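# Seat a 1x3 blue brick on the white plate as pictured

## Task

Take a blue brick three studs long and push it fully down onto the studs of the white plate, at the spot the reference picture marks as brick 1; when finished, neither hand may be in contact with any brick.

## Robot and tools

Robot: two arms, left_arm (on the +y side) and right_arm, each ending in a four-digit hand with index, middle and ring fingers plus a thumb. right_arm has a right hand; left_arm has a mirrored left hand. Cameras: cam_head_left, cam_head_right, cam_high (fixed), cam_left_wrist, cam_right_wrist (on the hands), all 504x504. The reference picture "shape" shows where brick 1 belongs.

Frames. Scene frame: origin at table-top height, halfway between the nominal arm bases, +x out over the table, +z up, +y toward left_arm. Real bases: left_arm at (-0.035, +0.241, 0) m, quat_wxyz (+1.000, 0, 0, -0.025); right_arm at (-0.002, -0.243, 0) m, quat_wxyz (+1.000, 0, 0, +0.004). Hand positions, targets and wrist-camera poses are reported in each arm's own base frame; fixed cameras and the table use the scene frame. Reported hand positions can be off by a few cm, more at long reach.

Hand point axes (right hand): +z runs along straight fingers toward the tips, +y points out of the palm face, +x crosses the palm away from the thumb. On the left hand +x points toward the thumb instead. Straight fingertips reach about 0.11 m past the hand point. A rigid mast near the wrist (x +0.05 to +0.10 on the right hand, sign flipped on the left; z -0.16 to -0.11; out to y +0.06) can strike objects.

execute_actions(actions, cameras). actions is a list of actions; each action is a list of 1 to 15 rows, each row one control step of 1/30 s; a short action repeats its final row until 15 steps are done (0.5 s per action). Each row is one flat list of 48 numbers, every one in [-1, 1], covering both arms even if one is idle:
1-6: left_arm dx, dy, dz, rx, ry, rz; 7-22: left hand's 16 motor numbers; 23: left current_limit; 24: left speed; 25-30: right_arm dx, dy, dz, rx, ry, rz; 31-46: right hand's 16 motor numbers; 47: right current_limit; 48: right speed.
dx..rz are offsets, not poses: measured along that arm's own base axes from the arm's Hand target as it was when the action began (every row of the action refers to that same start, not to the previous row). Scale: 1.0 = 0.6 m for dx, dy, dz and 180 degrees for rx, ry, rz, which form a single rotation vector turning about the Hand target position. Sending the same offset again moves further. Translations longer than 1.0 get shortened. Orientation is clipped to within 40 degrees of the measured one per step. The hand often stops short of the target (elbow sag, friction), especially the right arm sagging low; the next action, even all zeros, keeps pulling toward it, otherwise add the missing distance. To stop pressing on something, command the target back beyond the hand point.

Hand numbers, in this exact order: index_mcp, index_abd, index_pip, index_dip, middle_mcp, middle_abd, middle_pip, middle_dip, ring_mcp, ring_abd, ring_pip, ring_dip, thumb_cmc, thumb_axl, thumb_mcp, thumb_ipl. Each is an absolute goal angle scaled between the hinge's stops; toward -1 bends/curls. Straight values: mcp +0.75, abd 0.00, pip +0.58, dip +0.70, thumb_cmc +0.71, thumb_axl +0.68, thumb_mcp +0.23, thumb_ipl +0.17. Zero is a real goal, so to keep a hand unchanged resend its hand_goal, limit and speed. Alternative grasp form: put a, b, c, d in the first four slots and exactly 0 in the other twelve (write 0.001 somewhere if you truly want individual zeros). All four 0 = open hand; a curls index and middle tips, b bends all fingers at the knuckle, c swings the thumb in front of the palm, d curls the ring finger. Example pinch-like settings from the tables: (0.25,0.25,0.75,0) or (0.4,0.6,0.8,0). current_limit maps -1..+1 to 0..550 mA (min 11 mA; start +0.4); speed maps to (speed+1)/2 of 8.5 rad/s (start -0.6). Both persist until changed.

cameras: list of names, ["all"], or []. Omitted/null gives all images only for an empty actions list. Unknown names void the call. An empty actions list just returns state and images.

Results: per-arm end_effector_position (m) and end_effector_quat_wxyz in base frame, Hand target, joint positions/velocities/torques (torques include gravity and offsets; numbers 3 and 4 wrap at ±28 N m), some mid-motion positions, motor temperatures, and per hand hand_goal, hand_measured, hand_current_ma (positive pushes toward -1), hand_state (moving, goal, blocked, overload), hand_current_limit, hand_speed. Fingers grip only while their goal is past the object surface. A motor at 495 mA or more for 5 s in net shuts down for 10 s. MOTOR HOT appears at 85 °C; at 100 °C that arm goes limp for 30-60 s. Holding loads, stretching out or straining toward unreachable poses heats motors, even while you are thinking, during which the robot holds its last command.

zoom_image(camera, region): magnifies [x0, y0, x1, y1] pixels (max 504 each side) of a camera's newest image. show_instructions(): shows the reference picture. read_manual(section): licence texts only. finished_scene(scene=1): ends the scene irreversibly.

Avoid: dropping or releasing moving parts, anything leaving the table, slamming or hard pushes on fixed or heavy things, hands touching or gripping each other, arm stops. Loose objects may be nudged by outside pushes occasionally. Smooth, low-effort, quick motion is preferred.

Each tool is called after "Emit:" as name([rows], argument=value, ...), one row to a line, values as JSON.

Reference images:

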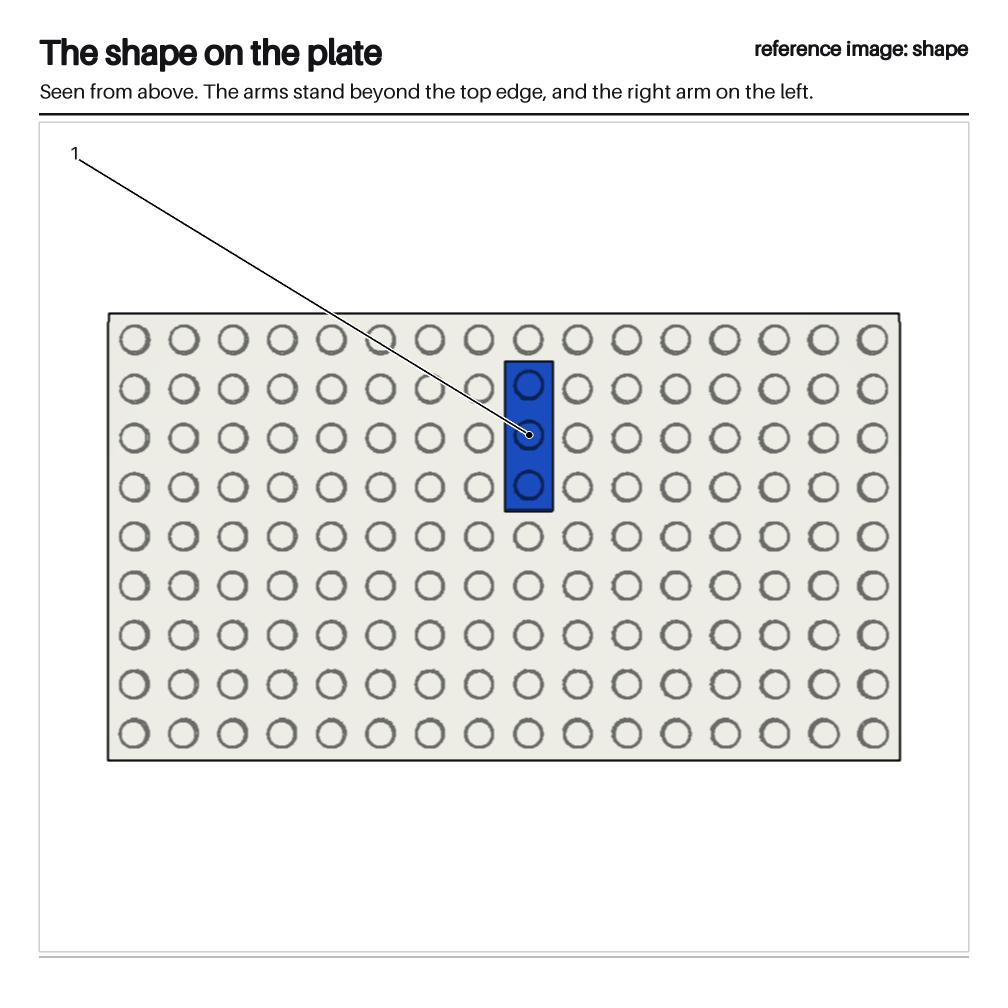

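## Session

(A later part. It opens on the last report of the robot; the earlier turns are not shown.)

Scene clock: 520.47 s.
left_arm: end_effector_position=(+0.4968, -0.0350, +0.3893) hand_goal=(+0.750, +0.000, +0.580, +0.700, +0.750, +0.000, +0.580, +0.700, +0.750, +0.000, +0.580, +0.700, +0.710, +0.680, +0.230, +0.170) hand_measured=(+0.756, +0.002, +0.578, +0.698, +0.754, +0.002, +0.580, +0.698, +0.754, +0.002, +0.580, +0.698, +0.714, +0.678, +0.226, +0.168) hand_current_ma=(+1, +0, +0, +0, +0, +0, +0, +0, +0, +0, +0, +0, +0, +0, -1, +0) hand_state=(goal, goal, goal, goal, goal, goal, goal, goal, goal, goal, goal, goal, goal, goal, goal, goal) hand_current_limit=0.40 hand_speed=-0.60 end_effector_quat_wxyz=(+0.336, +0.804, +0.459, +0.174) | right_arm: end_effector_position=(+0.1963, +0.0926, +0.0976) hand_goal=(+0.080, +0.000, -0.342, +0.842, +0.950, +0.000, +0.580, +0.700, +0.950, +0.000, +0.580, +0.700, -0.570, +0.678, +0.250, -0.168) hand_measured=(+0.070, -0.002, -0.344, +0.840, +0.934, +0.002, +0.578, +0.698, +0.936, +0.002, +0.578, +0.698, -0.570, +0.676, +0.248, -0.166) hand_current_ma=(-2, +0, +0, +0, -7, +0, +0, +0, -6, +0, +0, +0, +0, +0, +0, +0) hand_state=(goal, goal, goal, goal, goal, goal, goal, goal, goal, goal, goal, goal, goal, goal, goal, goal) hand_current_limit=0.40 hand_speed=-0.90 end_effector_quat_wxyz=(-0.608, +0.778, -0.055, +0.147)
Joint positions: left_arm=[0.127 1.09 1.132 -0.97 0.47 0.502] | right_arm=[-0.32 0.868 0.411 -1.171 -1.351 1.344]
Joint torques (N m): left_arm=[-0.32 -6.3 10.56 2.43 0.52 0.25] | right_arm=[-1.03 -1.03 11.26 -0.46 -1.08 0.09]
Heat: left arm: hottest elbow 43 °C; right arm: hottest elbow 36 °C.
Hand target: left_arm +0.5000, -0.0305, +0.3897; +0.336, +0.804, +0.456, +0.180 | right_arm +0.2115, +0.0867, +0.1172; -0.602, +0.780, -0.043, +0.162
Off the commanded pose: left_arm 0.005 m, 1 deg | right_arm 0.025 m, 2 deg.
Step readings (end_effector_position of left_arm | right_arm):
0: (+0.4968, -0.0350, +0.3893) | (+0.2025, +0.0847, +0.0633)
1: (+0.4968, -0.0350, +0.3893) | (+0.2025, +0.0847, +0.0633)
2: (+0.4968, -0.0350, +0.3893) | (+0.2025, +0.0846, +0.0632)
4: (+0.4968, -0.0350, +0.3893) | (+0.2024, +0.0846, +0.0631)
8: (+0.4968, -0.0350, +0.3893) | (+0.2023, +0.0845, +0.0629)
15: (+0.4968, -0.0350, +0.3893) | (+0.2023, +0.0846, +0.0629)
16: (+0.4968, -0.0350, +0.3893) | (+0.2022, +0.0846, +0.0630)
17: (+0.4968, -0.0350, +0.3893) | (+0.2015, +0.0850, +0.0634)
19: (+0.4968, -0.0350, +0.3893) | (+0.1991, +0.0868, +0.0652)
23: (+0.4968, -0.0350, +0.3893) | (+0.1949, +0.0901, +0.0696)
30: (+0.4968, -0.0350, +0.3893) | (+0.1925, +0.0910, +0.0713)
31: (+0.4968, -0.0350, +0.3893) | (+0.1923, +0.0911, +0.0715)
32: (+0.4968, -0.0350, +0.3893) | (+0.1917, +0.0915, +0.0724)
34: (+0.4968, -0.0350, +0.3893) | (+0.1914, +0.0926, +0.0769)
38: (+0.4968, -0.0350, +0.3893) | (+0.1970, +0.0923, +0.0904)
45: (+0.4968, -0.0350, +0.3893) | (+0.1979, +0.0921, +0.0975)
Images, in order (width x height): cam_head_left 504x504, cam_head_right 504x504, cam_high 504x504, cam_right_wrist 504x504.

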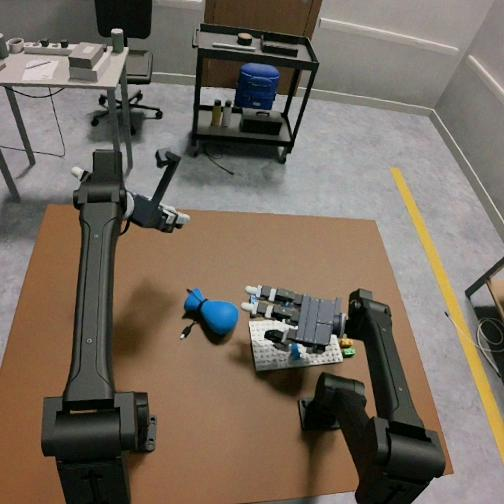

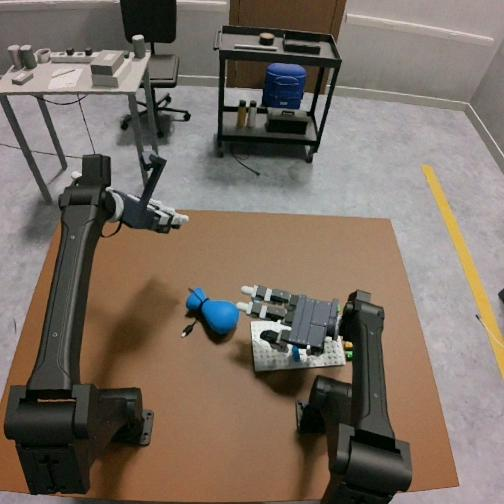

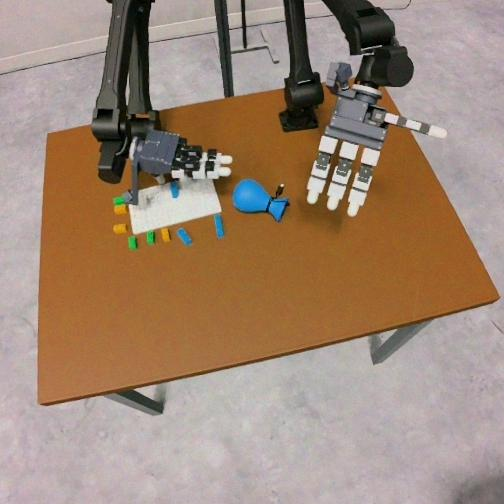

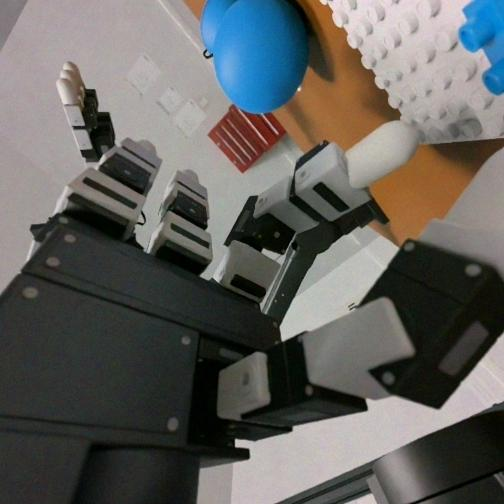

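Emit:
execute_actions([
  [[0,0,0,0,0,0,0,0,0,0,0,0,0,0,0,0,0,0,0,0,0,0,0.4,-0.6,-0.01,-0.02,0.04,0,0,-0.02,0.08,0,-0.343,0.841,0.95,0,0.58,0.7,0.95,0,0.58,0.7,-0.571,0.677,0.3,-0.168,0.4,-0.8]],
  [[0,0,0,0,0,0,0,0,0,0,0,0,0,0,0,0,0,0,0,0,0,0,0.4,-0.6,-0.012,-0.025,0.005,0,0,-0.02,-0.1,0,0.2,0.75,0.95,0,0.58,0.7,0.95,0,0.58,0.7,-0.571,0.677,0.4,0.168,0.4,-0.7]],
  [[0,0,0,0,0,0,0,0,0,0,0,0,0,0,0,0,0,0,0,0,0,0,0.4,-0.6,-0.012,-0.025,0,0,0,-0.021,-0.3,0,0.577,0.696,0.95,0,0.58,0.7,0.95,0,0.58,0.7,-0.571,0.677,0.4,0.168,0.4,-0.7]],
], cameras=["cam_head_left","cam_head_right","cam_high","cam_right_wrist"])

Emit:
zoom_image(camera="cam_right_wrist", region=[304, 0, 504, 200])

Emit:
zoom_image(camera="cam_head_left", region=[258, 316, 318, 376])

Emit:
zoom_image(camera="cam_head_right", region=[258, 316, 318, 376])

Emit:
zoom_image(camera="cam_high", region=[130, 160, 210, 224])

Scene clock: 542.67 s.
left_arm: end_effector_position=(+0.4968, -0.0350, +0.3893) hand_goal=(+0.750, +0.000, +0.580, +0.700, +0.750, +0.000, +0.580, +0.700, +0.750, +0.000, +0.580, +0.700, +0.710, +0.680, +0.230, +0.170) hand_measured=(+0.756, +0.002, +0.578, +0.698, +0.754, +0.002, +0.580, +0.698, +0.754, +0.002, +0.580, +0.698, +0.714, +0.678, +0.226, +0.168) hand_current_ma=(+1, +0, +0, +0, +0, +0, +0, +0, +0, +0, +0, +0, +0, +0, -1, +0) hand_state=(goal, goal, goal, goal, goal, goal, goal, goal, goal, goal, goal, goal, goal, goal, goal, goal) hand_current_limit=0.40 hand_speed=-0.60 end_effector_quat_wxyz=(+0.336, +0.804, +0.459, +0.174) | right_arm: end_effector_position=(+0.1777, +0.0570, +0.1269) hand_goal=(-0.300, +0.000, +0.578, +0.696, +0.950, +0.000, +0.580, +0.700, +0.950, +0.000, +0.580, +0.700, -0.570, +0.678, +0.400, +0.168) hand_measured=(-0.298, -0.002, +0.574, +0.698, +0.934, +0.002, +0.578, +0.698, +0.936, +0.002, +0.578, +0.698, -0.570, +0.676, +0.396, +0.164) hand_current_ma=(+0, +0, +0, +0, -7, +0, +0, +0, -6, +0, +0, +0, +0, +0, -1, -1) hand_state=(goal, goal, goal, goal, goal, goal, goal, goal, goal, goal, goal, goal, goal, goal, goal, goal) hand_current_limit=0.40 hand_speed=-0.70 end_effector_quat_wxyz=(-0.588, +0.772, -0.134, +0.201)
Joint positions: left_arm=[0.127 1.09 1.132 -0.97 0.47 0.502] | right_arm=[-0.597 0.8 0.454 -1.613 -1.322 1.014]
Joint torques (N m): left_arm=[-0.38 -6.3 10.5 2.41 0.52 0.25] | right_arm=[-1.73 1.26 11.43 -0.94 -0.98 -0.13]
Heat: left arm: hottest elbow 43 °C; right arm: hottest elbow 41 °C.
Hand target: left_arm +0.5000, -0.0305, +0.3897; +0.336, +0.804, +0.456, +0.180 | right_arm +0.1911, +0.0446, +0.1442; -0.584, +0.773, -0.117, +0.219
Off the commanded pose: left_arm 0.005 m, 1 deg | right_arm 0.025 m, 3 deg.
Step readings (end_effector_position of left_arm | right_arm):
0: (+0.4968, -0.0350, +0.3893) | (+0.1963, +0.0926, +0.0976)
1: (+0.4968, -0.0350, +0.3893) | (+0.1962, +0.0927, +0.0977)
2: (+0.4968, -0.0350, +0.3893) | (+0.1954, +0.0926, +0.0984)
4: (+0.4968, -0.0350, +0.3893) | (+0.1938, +0.0918, +0.1018)
8: (+0.4968, -0.0350, +0.3893) | (+0.1936, +0.0880, +0.1128)
15: (+0.4968, -0.0350, +0.3893) | (+0.1907, +0.0853, +0.1203)
16: (+0.4968, -0.0350, +0.3893) | (+0.1899, +0.0852, +0.1204)
17: (+0.4968, -0.0350, +0.3893) | (+0.1887, +0.0844, +0.1203)
19: (+0.4968, -0.0350, +0.3893) | (+0.1870, +0.0810, +0.1206)
23: (+0.4968, -0.0350, +0.3893) | (+0.1846, +0.0742, +0.1216)
30: (+0.4968, -0.0350, +0.3893) | (+0.1816, +0.0724, +0.1243)
31: (+0.4968, -0.0350, +0.3893) | (+0.1814, +0.0723, +0.1247)
32: (+0.4968, -0.0350, +0.3893) | (+0.1808, +0.0714, +0.1249)
34: (+0.4968, -0.0350, +0.3893) | (+0.1799, +0.0674, +0.1248)
38: (+0.4968, -0.0350, +0.3893) | (+0.1784, +0.0599, +0.1252)
45: (+0.4968, -0.0350, +0.3893) | (+0.1752, +0.0591, +0.1258)
Images, in order (width x height): cam_head_left 504x504, cam_head_right 504x504, cam_high 504x504, cam_right_wrist 504x504.

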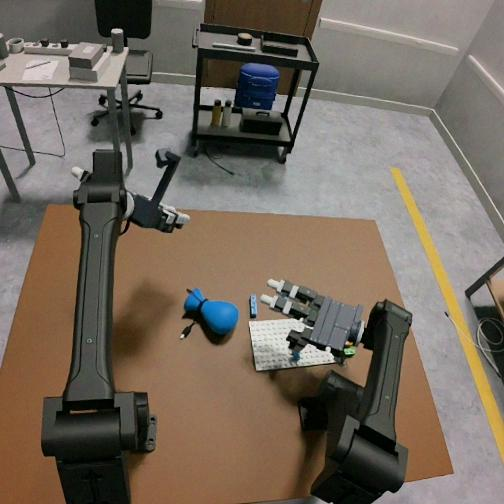

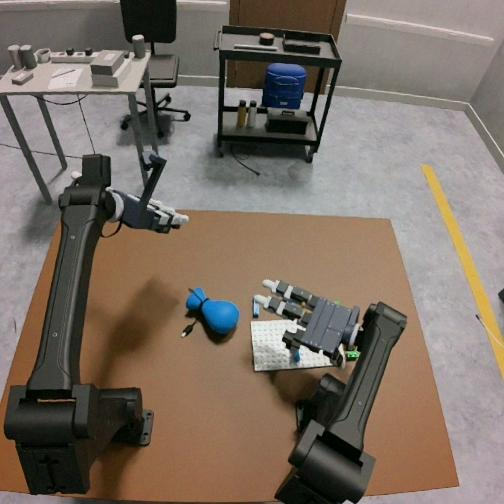

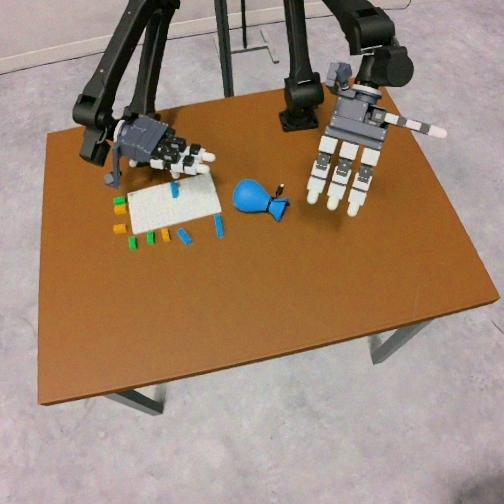

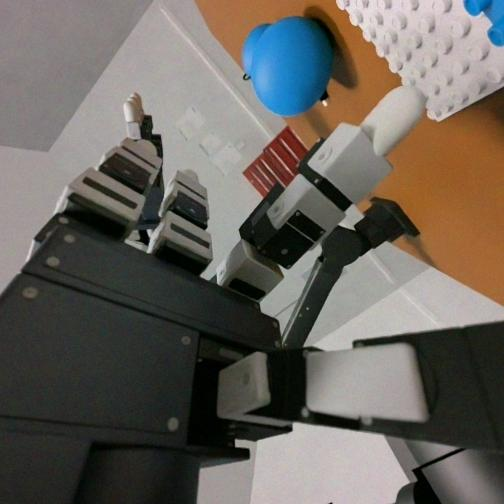

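Scaled by 2.520 from the camera's 504x504 image, which has a finer 720x720 frame.

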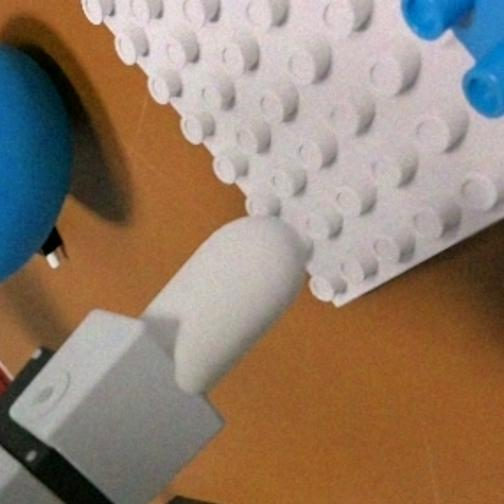

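Scaled by 8.400 from the camera's 504x504 image, which has a finer 720x720 frame.

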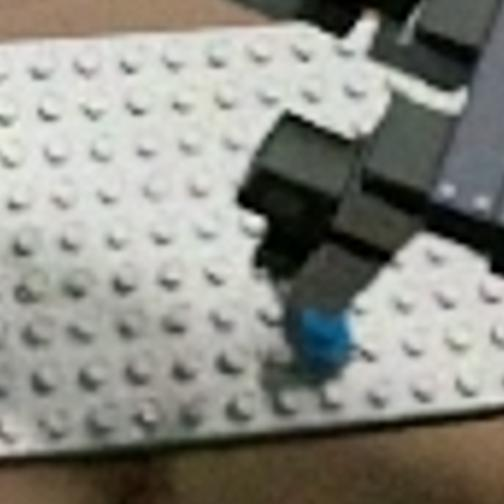

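Scaled by 8.400 from the camera's 504x504 image, which has a finer 720x720 frame.

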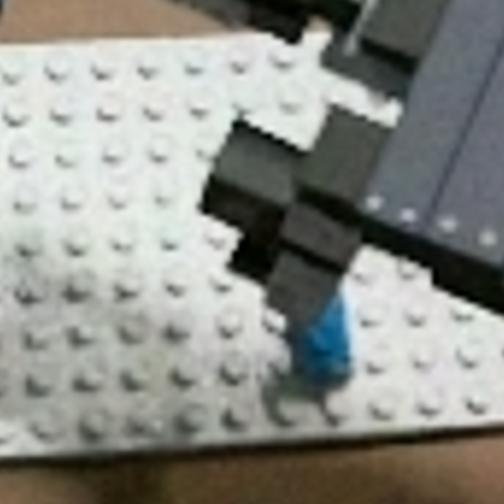

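Scaled by 6.300 from the camera's 504x504 image, which has a finer 720x720 frame.

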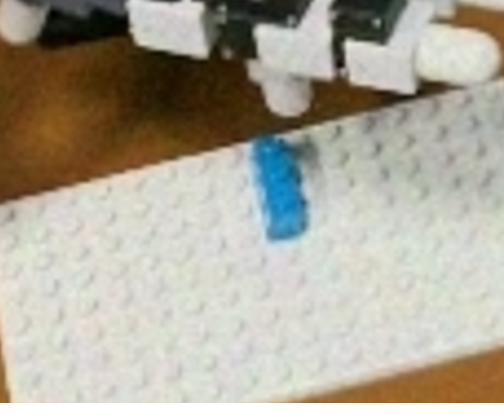

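Emit:
execute_actions([
  [[0,0,0,0,0,0,0,0,0,0,0,0,0,0,0,0,0,0,0,0,0,0,0.4,-0.6,0.012,-0.01,-0.03,0,0,0,-0.3,0,0.577,0.696,0.95,0,0.58,0.7,0.95,0,0.58,0.7,-0.571,0.677,0.4,0.168,0.4,-0.7]],
], cameras=["cam_head_left","cam_head_right","cam_high","cam_right_wrist"])

Emit:
zoom_image(camera="cam_head_left", region=[268, 326, 318, 366])

Emit:
zoom_image(camera="cam_head_right", region=[268, 326, 318, 366])

Emit:
zoom_image(camera="cam_high", region=[150, 160, 210, 208])

Scene clock: 546.63 s.
left_arm: end_effector_position=(+0.4968, -0.0350, +0.3893) hand_goal=(+0.750, +0.000, +0.580, +0.700, +0.750, +0.000, +0.580, +0.700, +0.750, +0.000, +0.580, +0.700, +0.710, +0.680, +0.230, +0.170) hand_measured=(+0.756, +0.002, +0.578, +0.698, +0.754, +0.002, +0.580, +0.698, +0.754, +0.002, +0.580, +0.698, +0.714, +0.678, +0.226, +0.168) hand_current_ma=(+1, +0, +0, +0, +0, +0, +0, +0, +0, +0, +0, +0, +0, +0, -1, +0) hand_state=(goal, goal, goal, goal, goal, goal, goal, goal, goal, goal, goal, goal, goal, goal, goal, goal) hand_current_limit=0.40 hand_speed=-0.60 end_effector_quat_wxyz=(+0.336, +0.804, +0.459, +0.174) | right_arm: end_effector_position=(+0.1861, +0.0487, +0.1155) hand_goal=(-0.300, +0.000, +0.578, +0.696, +0.950, +0.000, +0.580, +0.700, +0.950, +0.000, +0.580, +0.700, -0.570, +0.678, +0.400, +0.168) hand_measured=(-0.298, -0.002, +0.574, +0.698, +0.934, +0.002, +0.578, +0.698, +0.936, +0.002, +0.578, +0.698, -0.570, +0.676, +0.396, +0.164) hand_current_ma=(+0, +0, +0, +0, -7, +0, +0, +0, -6, +0, +0, +0, +0, +0, -1, -1) hand_state=(goal, goal, goal, goal, goal, goal, goal, goal, goal, goal, goal, goal, goal, goal, goal, goal) hand_current_limit=0.40 hand_speed=-0.70 end_effector_quat_wxyz=(-0.590, +0.771, -0.127, +0.204)
Joint positions: left_arm=[0.127 1.09 1.132 -0.97 0.47 0.502] | right_arm=[-0.617 0.901 0.454 -1.613 -1.318 0.9]
Joint torques (N m): left_arm=[-0.32 -6.3 10.52 2.43 0.53 0.25] | right_arm=[-1.67 0.62 9.77 -0.9 -1.03 -0.13]
Heat: left arm: hottest elbow 43 °C; right arm: hottest elbow 41 °C.
Hand target: left_arm +0.5000, -0.0305, +0.3897; +0.336, +0.804, +0.456, +0.180 | right_arm +0.1983, +0.0386, +0.1262; -0.584, +0.773, -0.117, +0.219
Off the commanded pose: left_arm 0.005 m, 1 deg | right_arm 0.019 m, 2 deg.
Step readings (end_effector_position of left_arm | right_arm):
0: (+0.4968, -0.0350, +0.3893) | (+0.1777, +0.0570, +0.1269)
1: (+0.4968, -0.0350, +0.3893) | (+0.1778, +0.0569, +0.1269)
2: (+0.4968, -0.0350, +0.3893) | (+0.1782, +0.0564, +0.1264)
4: (+0.4968, -0.0350, +0.3893) | (+0.1792, +0.0546, +0.1241)
8: (+0.4968, -0.0350, +0.3893) | (+0.1816, +0.0515, +0.1186)
15: (+0.4968, -0.0350, +0.3893) | (+0.1845, +0.0495, +0.1161)
Images, in order (width x height): cam_head_left 504x504, cam_head_right 504x504, cam_high 504x504, cam_right_wrist 504x504.

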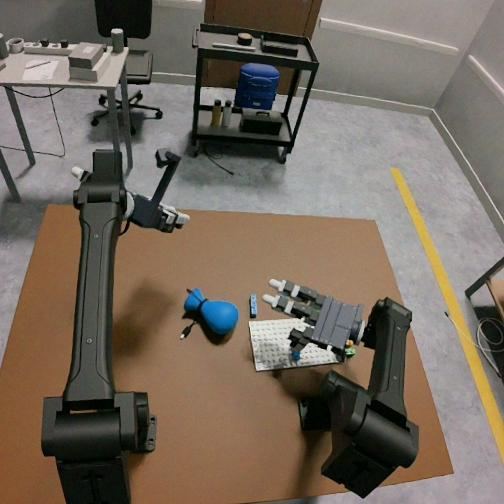

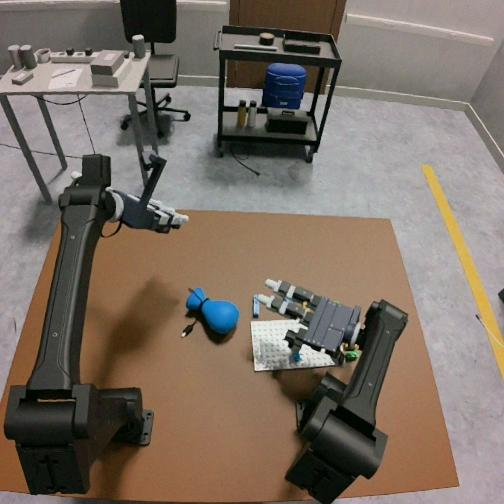

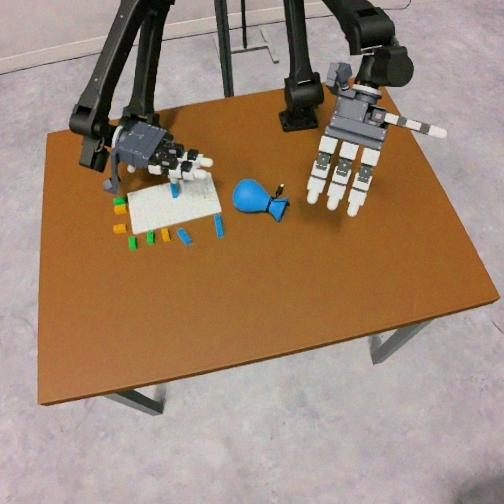

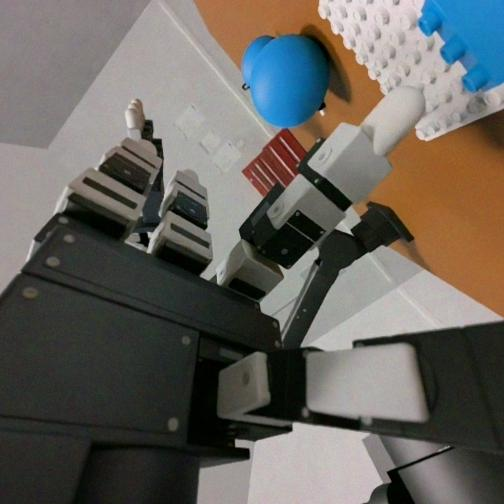

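Scaled by 10.080 from the camera's 504x504 image, which has a finer 720x720 frame.

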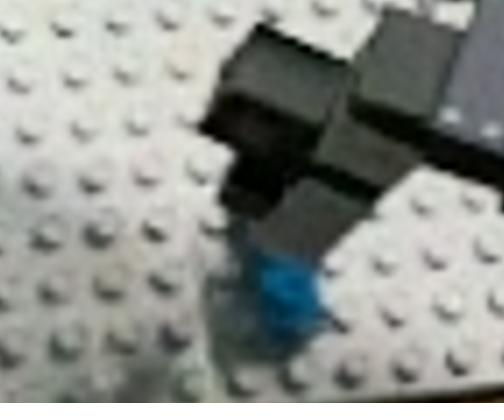

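Scaled by 10.080 from the camera's 504x504 image, which has a finer 720x720 frame.

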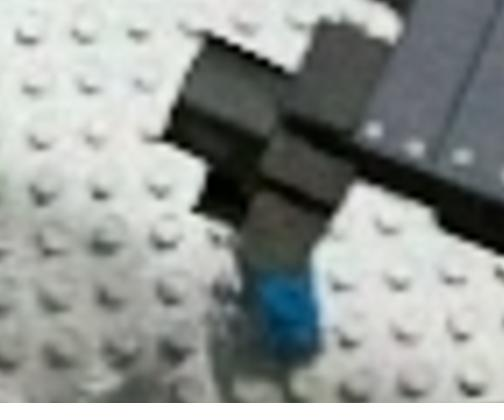

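Scaled by 8.400 from the camera's 504x504 image, which has a finer 720x720 frame.

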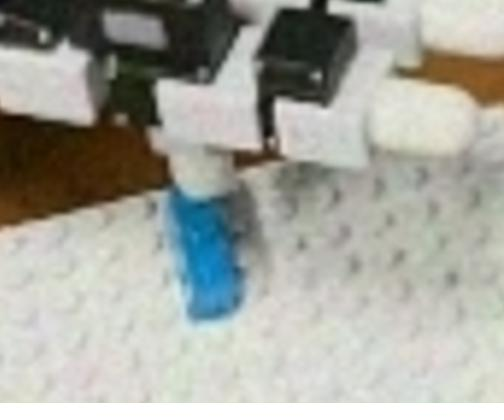

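Emit:
zoom_image(camera="cam_head_left", region=[284, 342, 308, 366])

Emit:
zoom_image(camera="cam_head_right", region=[284, 342, 308, 366])

Emit:
zoom_image(camera="cam_high", region=[160, 172, 188, 200])

Emit:
zoom_image(camera="cam_right_wrist", region=[344, 0, 504, 160])

Scaled by 21.000 from the camera's 504x504 image, which has a finer 720x720 frame.

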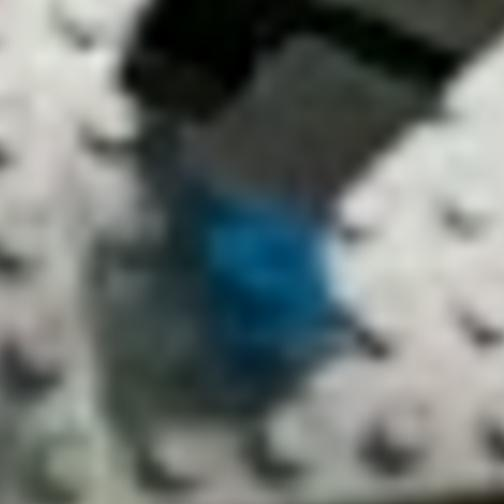

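Scaled by 21.000 from the camera's 504x504 image, which has a finer 720x720 frame.

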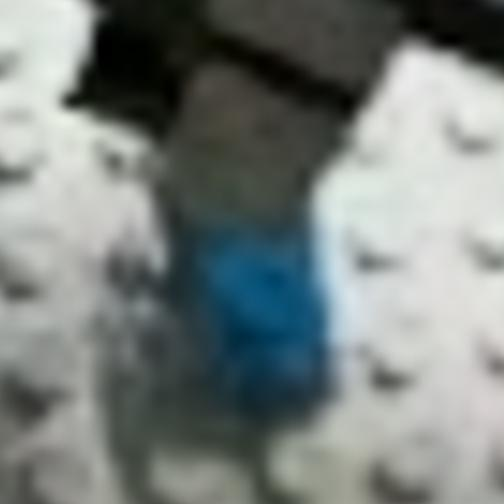

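Scaled by 18.000 from the camera's 504x504 image, which has a finer 720x720 frame.

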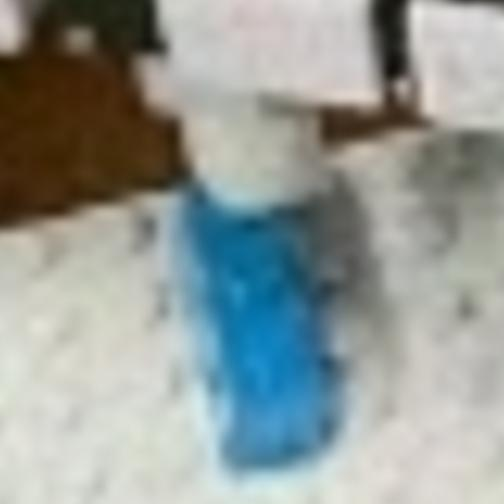

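Scaled by 3.150 from the camera's 504x504 image, which has a finer 720x720 frame.

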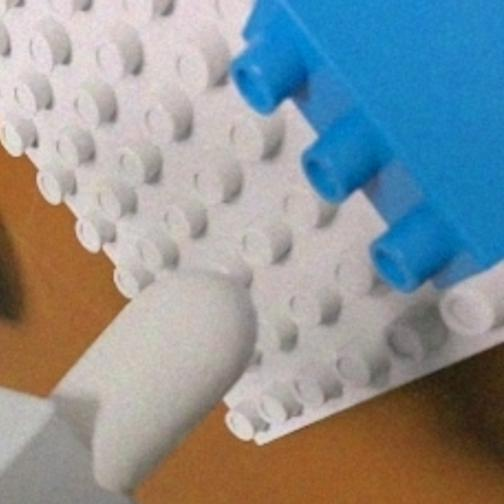

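Emit:
execute_actions([
  [[0,0,0,0,0,0,0,0,0,0,0,0,0,0,0,0,0,0,0,0,0,0,0.4,-0.6,0.01,-0.007,-0.01,0,0,0,-0.3,0,0.577,0.696,0.95,0,0.58,0.7,0.95,0,0.58,0.7,-0.571,0.677,0.4,0.168,0.4,-0.7]],
], cameras=["cam_head_left","cam_high","cam_right_wrist"])

Emit:
zoom_image(camera="cam_right_wrist", region=[344, 0, 504, 160])

Emit:
zoom_image(camera="cam_high", region=[160, 172, 188, 200])

Scene clock: 607.03 s.
left_arm: end_effector_position=(+0.4968, -0.0350, +0.3893) hand_goal=(+0.750, +0.000, +0.580, +0.700, +0.750, +0.000, +0.580, +0.700, +0.750, +0.000, +0.580, +0.700, +0.710, +0.680, +0.230, +0.170) hand_measured=(+0.756, +0.002, +0.578, +0.698, +0.754, +0.002, +0.580, +0.698, +0.754, +0.002, +0.580, +0.698, +0.714, +0.678, +0.226, +0.168) hand_current_ma=(+1, +0, +0, +0, +0, +0, +0, +0, +0, +0, +0, +0, +0, +0, -1, +0) hand_state=(goal, goal, goal, goal, goal, goal, goal, goal, goal, goal, goal, goal, goal, goal, goal, goal) hand_current_limit=0.40 hand_speed=-0.60 end_effector_quat_wxyz=(+0.336, +0.804, +0.459, +0.174) | right_arm: end_effector_position=(+0.1886, +0.0466, +0.1101) hand_goal=(-0.300, +0.000, +0.578, +0.696, +0.950, +0.000, +0.580, +0.700, +0.950, +0.000, +0.580, +0.700, -0.570, +0.678, +0.400, +0.168) hand_measured=(-0.298, -0.002, +0.574, +0.698, +0.934, +0.002, +0.578, +0.698, +0.936, +0.002, +0.578, +0.698, -0.570, +0.676, +0.396, +0.164) hand_current_ma=(+0, +0, +0, +0, -7, +0, +0, +0, -6, +0, +0, +0, +0, +0, -1, -1) hand_state=(goal, goal, goal, goal, goal, goal, goal, goal, goal, goal, goal, goal, goal, goal, goal, goal) hand_current_limit=0.40 hand_speed=-0.70 end_effector_quat_wxyz=(-0.593, +0.769, -0.132, +0.198)
Joint positions: left_arm=[0.127 1.09 1.132 -0.97 0.47 0.502] | right_arm=[-0.62 0.944 0.454 -1.598 -1.318 0.888]
Joint torques (N m): left_arm=[-0.26 -6.24 10.54 2.43 0.53 0.25] | right_arm=[-1.73 0.15 9.8 -0.36 -1.03 -0.13]
Heat: left arm: hottest elbow 44 °C; right arm: hottest elbow 42 °C.
Hand target: left_arm +0.5000, -0.0305, +0.3897; +0.336, +0.804, +0.456, +0.180 | right_arm +0.2043, +0.0344, +0.1202; -0.584, +0.773, -0.117, +0.219
Off the commanded pose: left_arm 0.005 m, 1 deg | right_arm 0.022 m, 3 deg.
Step readings (end_effector_position of left_arm | right_arm):
0: (+0.4968, -0.0350, +0.3893) | (+0.1861, +0.0486, +0.1155)
1: (+0.4968, -0.0350, +0.3893) | (+0.1861, +0.0486, +0.1155)
2: (+0.4968, -0.0350, +0.3893) | (+0.1862, +0.0486, +0.1153)
4: (+0.4968, -0.0350, +0.3893) | (+0.1866, +0.0483, +0.1141)
8: (+0.4968, -0.0350, +0.3893) | (+0.1877, +0.0472, +0.1110)
15: (+0.4968, -0.0350, +0.3893) | (+0.1885, +0.0466, +0.1102)
Images, in order (width x height): cam_head_left 504x504, cam_high 504x504, cam_right_wrist 504x504.

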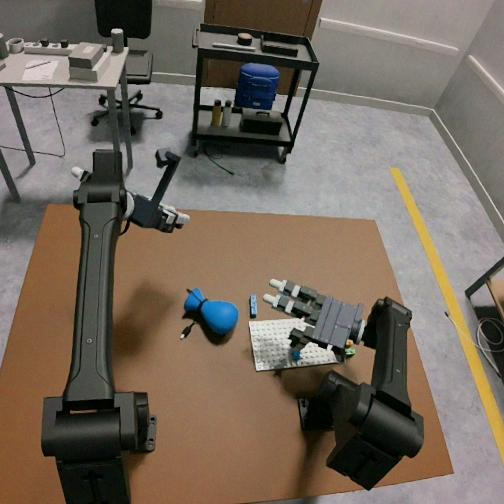

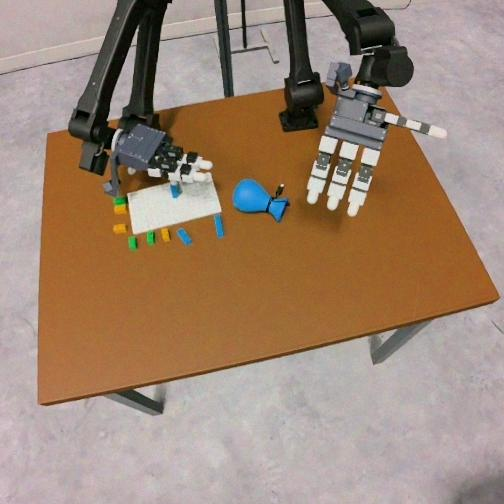

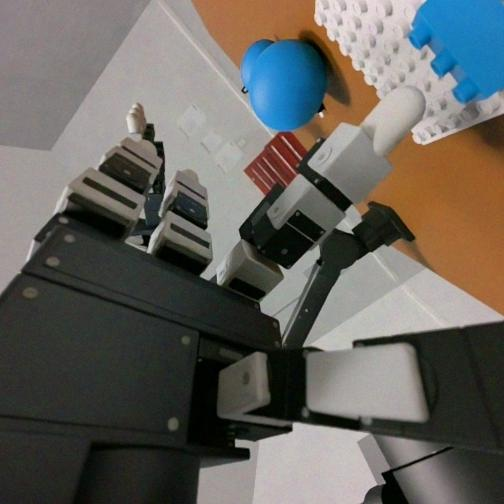

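Scaled by 3.150 from the camera's 504x504 image, which has a finer 720x720 frame.

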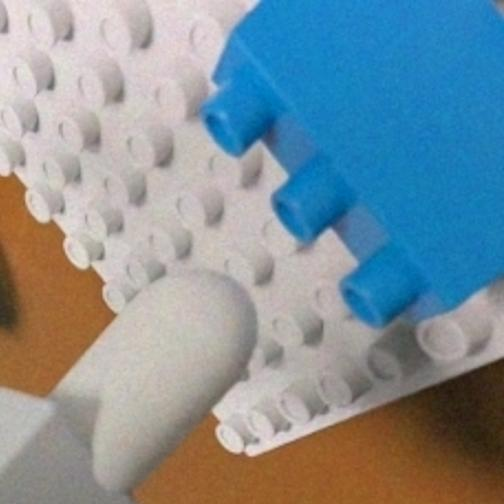

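Scaled by 18.000 from the camera's 504x504 image, which has a finer 720x720 frame.

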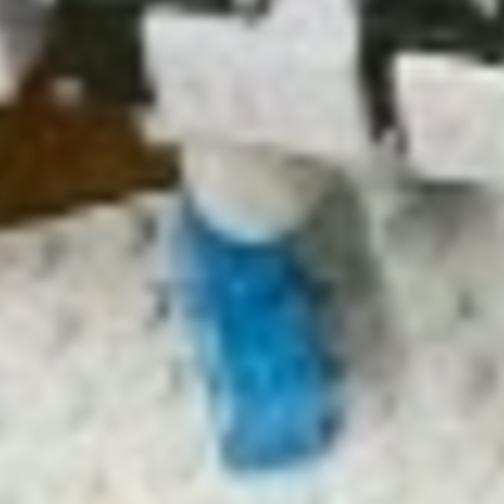

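Emit:
zoom_image(camera="cam_high", region=[150, 160, 200, 210])

Emit:
zoom_image(camera="cam_head_left", region=[278, 330, 318, 370])

Scaled by 10.080 from the camera's 504x504 image, which has a finer 720x720 frame.

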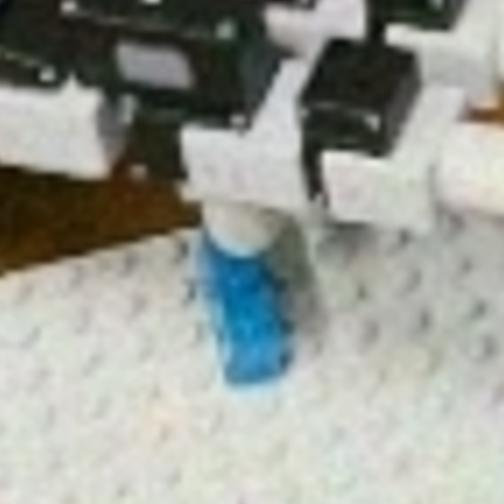

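Scaled by 12.600 from the camera's 504x504 image, which has a finer 720x720 frame.

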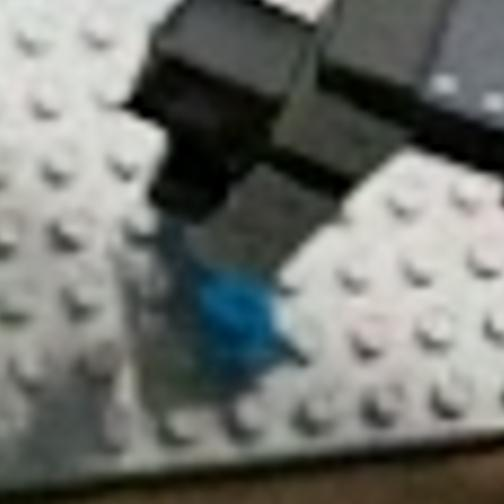

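Emit:
execute_actions([
  [[0,0,0,0,0,0,0,0,0,0,0,0,0,0,0,0,0,0,0,0,0,0,0.4,-0.6,0.012,-0.006,-0.008,0,0,0,-0.3,0,0.577,0.696,0.95,0,0.58,0.7,0.95,0,0.58,0.7,-0.571,0.677,0.4,0.168,0.4,-0.7]],
], cameras=["cam_head_left","cam_high","cam_right_wrist"])

Emit:
zoom_image(camera="cam_right_wrist", region=[344, 0, 504, 160])

Emit:
zoom_image(camera="cam_high", region=[160, 172, 188, 200])

Scene clock: 637.20 s.
left_arm: end_effector_position=(+0.4968, -0.0350, +0.3893) hand_goal=(+0.750, +0.000, +0.580, +0.700, +0.750, +0.000, +0.580, +0.700, +0.750, +0.000, +0.580, +0.700, +0.710, +0.680, +0.230, +0.170) hand_measured=(+0.756, +0.002, +0.578, +0.698, +0.754, +0.002, +0.580, +0.698, +0.754, +0.002, +0.580, +0.698, +0.714, +0.678, +0.226, +0.168) hand_current_ma=(+1, +0, +0, +0, +0, +0, +0, +0, +0, +0, +0, +0, +0, +0, -1, +0) hand_state=(goal, goal, goal, goal, goal, goal, goal, goal, goal, goal, goal, goal, goal, goal, goal, goal) hand_current_limit=0.40 hand_speed=-0.60 end_effector_quat_wxyz=(+0.336, +0.804, +0.459, +0.174) | right_arm: end_effector_position=(+0.1950, +0.0420, +0.1035) hand_goal=(-0.300, +0.000, +0.578, +0.696, +0.950, +0.000, +0.580, +0.700, +0.950, +0.000, +0.580, +0.700, -0.570, +0.678, +0.400, +0.168) hand_measured=(-0.298, -0.002, +0.574, +0.698, +0.934, +0.002, +0.578, +0.698, +0.936, +0.002, +0.578, +0.698, -0.570, +0.676, +0.396, +0.164) hand_current_ma=(+0, +0, +0, +0, -7, +0, +0, +0, -6, +0, +0, +0, +0, +0, -1, -1) hand_state=(goal, goal, goal, goal, goal, goal, goal, goal, goal, goal, goal, goal, goal, goal, goal, goal) hand_current_limit=0.40 hand_speed=-0.70 end_effector_quat_wxyz=(-0.591, +0.770, -0.129, +0.202)
Joint positions: left_arm=[0.127 1.09 1.132 -0.97 0.47 0.502] | right_arm=[-0.62 0.978 0.454 -1.553 -1.318 0.888]
Joint torques (N m): left_arm=[-0.26 -6.24 10.54 2.41 0.52 0.26] | right_arm=[-1.14 -0.21 10.1 -0.35 -1.18 0.01]
Heat: left arm: hottest elbow 44 °C; right arm: hottest elbow 42 °C.
Hand target: left_arm +0.5000, -0.0305, +0.3897; +0.336, +0.804, +0.456, +0.180 | right_arm +0.2115, +0.0308, +0.1154; -0.584, +0.773, -0.117, +0.219
Off the commanded pose: left_arm 0.005 m, 1 deg | right_arm 0.023 m, 3 deg.
Step readings (end_effector_position of left_arm | right_arm):
0: (+0.4968, -0.0350, +0.3893) | (+0.1887, +0.0465, +0.1101)
1: (+0.4968, -0.0350, +0.3893) | (+0.1888, +0.0465, +0.1101)
2: (+0.4968, -0.0350, +0.3893) | (+0.1893, +0.0461, +0.1097)
4: (+0.4968, -0.0350, +0.3893) | (+0.1907, +0.0451, +0.1081)
8: (+0.4968, -0.0350, +0.3893) | (+0.1928, +0.0436, +0.1048)
15: (+0.4968, -0.0350, +0.3893) | (+0.1946, +0.0423, +0.1036)
Images, in order (width x height): cam_head_left 504x504, cam_high 504x504, cam_right_wrist 504x504.

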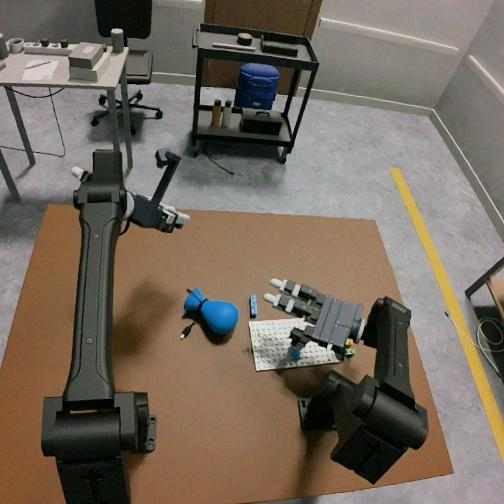

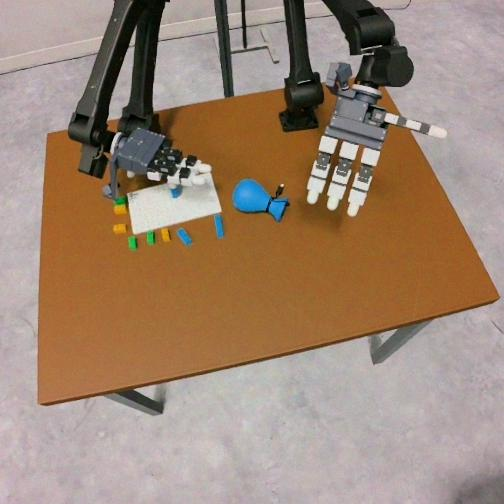

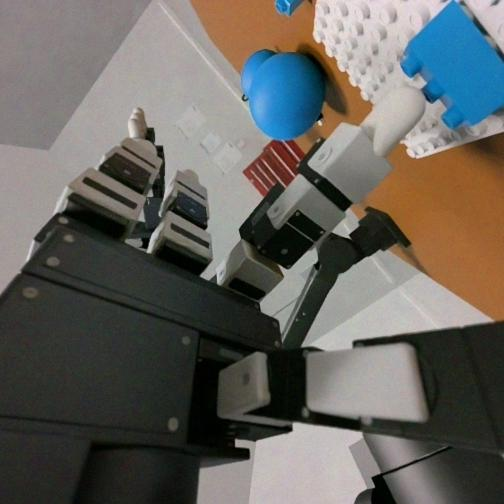

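Scaled by 3.150 from the camera's 504x504 image, which has a finer 720x720 frame.

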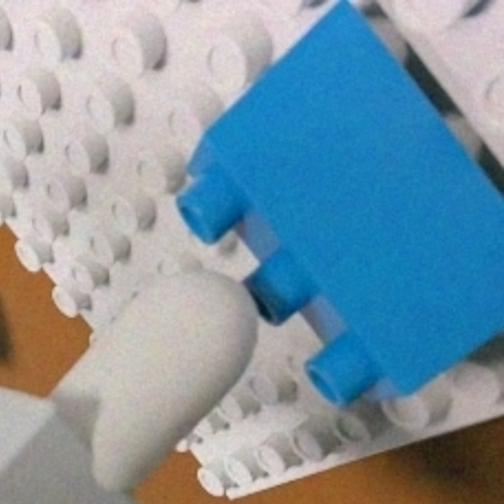

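Scaled by 18.000 from the camera's 504x504 image, which has a finer 720x720 frame.

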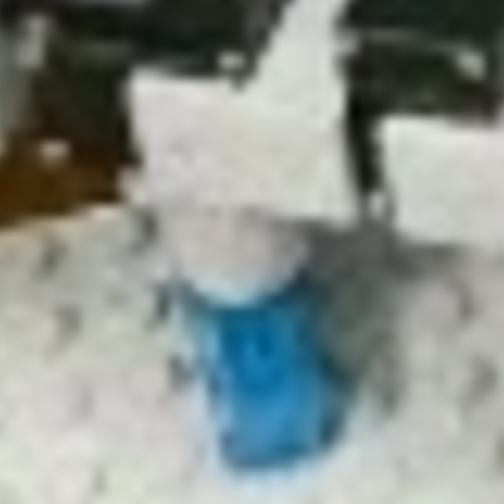

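Emit:
execute_actions([
  [[0,0,0,0,0,0,0,0,0,0,0,0,0,0,0,0,0,0,0,0,0,0,0.4,-0.6,-0.003,0.002,-0.01,0,0,0,-0.3,0,0.577,0.696,0.95,0,0.58,0.7,0.95,0,0.58,0.7,-0.571,0.677,0.4,0.168,0.4,-0.7]],
], cameras=["cam_head_left","cam_high","cam_right_wrist"])

Emit:
zoom_image(camera="cam_right_wrist", region=[344, 0, 504, 160])

Emit:
zoom_image(camera="cam_high", region=[160, 172, 188, 200])

Scene clock: 642.13 s.
left_arm: end_effector_position=(+0.4968, -0.0350, +0.3893) hand_goal=(+0.750, +0.000, +0.580, +0.700, +0.750, +0.000, +0.580, +0.700, +0.750, +0.000, +0.580, +0.700, +0.710, +0.680, +0.230, +0.170) hand_measured=(+0.756, +0.002, +0.578, +0.698, +0.754, +0.002, +0.580, +0.698, +0.754, +0.002, +0.580, +0.698, +0.714, +0.678, +0.226, +0.168) hand_current_ma=(+1, +0, +0, +0, +0, +0, +0, +0, +0, +0, +0, +0, +0, +0, -1, +0) hand_state=(goal, goal, goal, goal, goal, goal, goal, goal, goal, goal, goal, goal, goal, goal, goal, goal) hand_current_limit=0.40 hand_speed=-0.60 end_effector_quat_wxyz=(+0.336, +0.804, +0.459, +0.174) | right_arm: end_effector_position=(+0.1978, +0.0402, +0.1021) hand_goal=(-0.300, +0.000, +0.578, +0.696, +0.950, +0.000, +0.580, +0.700, +0.950, +0.000, +0.580, +0.700, -0.570, +0.678, +0.400, +0.168) hand_measured=(-0.300, +0.000, +0.574, +0.698, +0.934, +0.002, +0.578, +0.698, +0.936, +0.002, +0.578, +0.698, -0.570, +0.676, +0.396, +0.164) hand_current_ma=(+0, +0, +0, +0, -7, +0, +0, +0, -6, +0, +0, +0, +0, +0, -1, -1) hand_state=(goal, goal, goal, goal, goal, goal, goal, goal, goal, goal, goal, goal, goal, goal, goal, goal) hand_current_limit=0.40 hand_speed=-0.70 end_effector_quat_wxyz=(-0.589, +0.771, -0.125, +0.207)
Joint positions: left_arm=[0.127 1.09 1.132 -0.97 0.47 0.502] | right_arm=[-0.62 0.981 0.454 -1.535 -1.318 0.888]
Joint torques (N m): left_arm=[-0.32 -6.24 10.51 2.41 0.53 0.26] | right_arm=[-1.2 -0.21 8.92 -0.17 -1.16 0]
Heat: left arm: hottest elbow 44 °C; right arm: hottest elbow 42 °C.
Hand target: left_arm +0.5000, -0.0305, +0.3897; +0.336, +0.804, +0.456, +0.180 | right_arm +0.2098, +0.0320, +0.1095; -0.584, +0.773, -0.117, +0.219
Off the commanded pose: left_arm 0.005 m, 1 deg | right_arm 0.016 m, 2 deg.
Step readings (end_effector_position of left_arm | right_arm):
0: (+0.4968, -0.0350, +0.3893) | (+0.1950, +0.0420, +0.1035)
1: (+0.4968, -0.0350, +0.3893) | (+0.1950, +0.0420, +0.1035)
2: (+0.4968, -0.0350, +0.3893) | (+0.1953, +0.0418, +0.1033)
4: (+0.4968, -0.0350, +0.3893) | (+0.1961, +0.0413, +0.1030)
8: (+0.4968, -0.0350, +0.3893) | (+0.1972, +0.0405, +0.1022)
15: (+0.4968, -0.0350, +0.3893) | (+0.1976, +0.0402, +0.1020)
Images, in order (width x height): cam_head_left 504x504, cam_high 504x504, cam_right_wrist 504x504.

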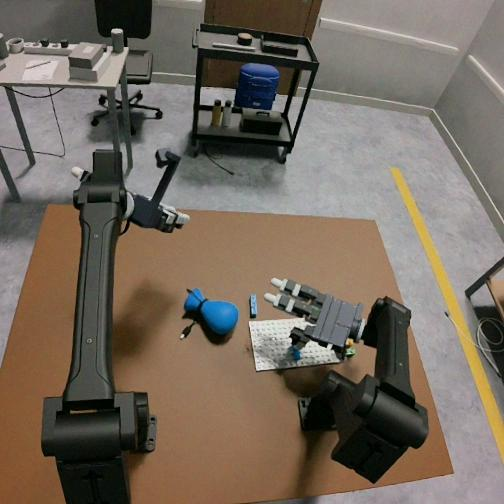

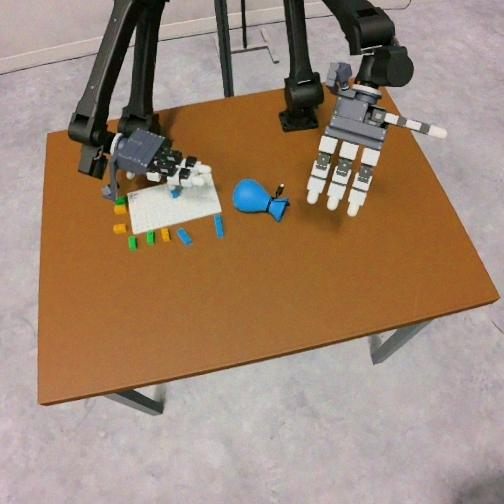

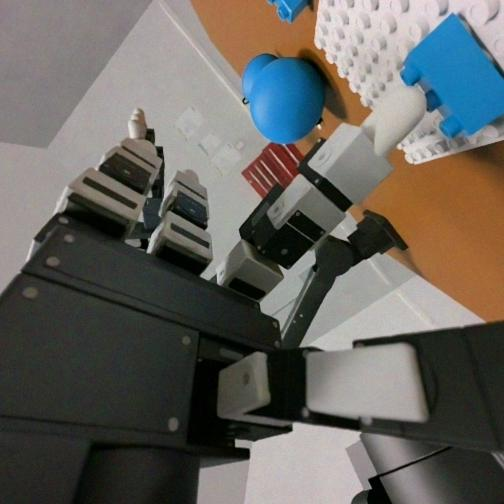

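Scaled by 3.150 from the camera's 504x504 image, which has a finer 720x720 frame.

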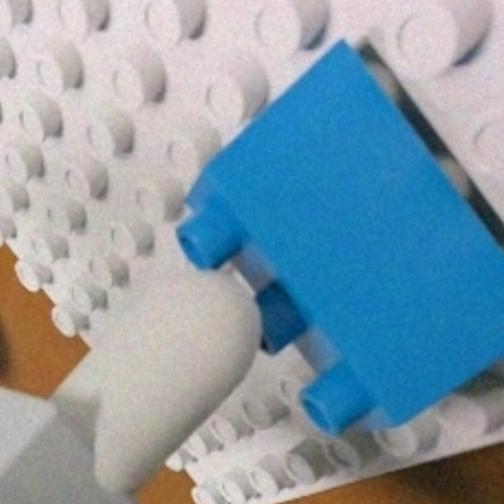

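Scaled by 18.000 from the camera's 504x504 image, which has a finer 720x720 frame.

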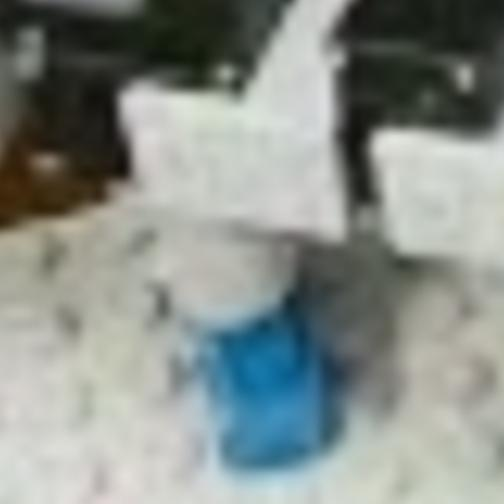

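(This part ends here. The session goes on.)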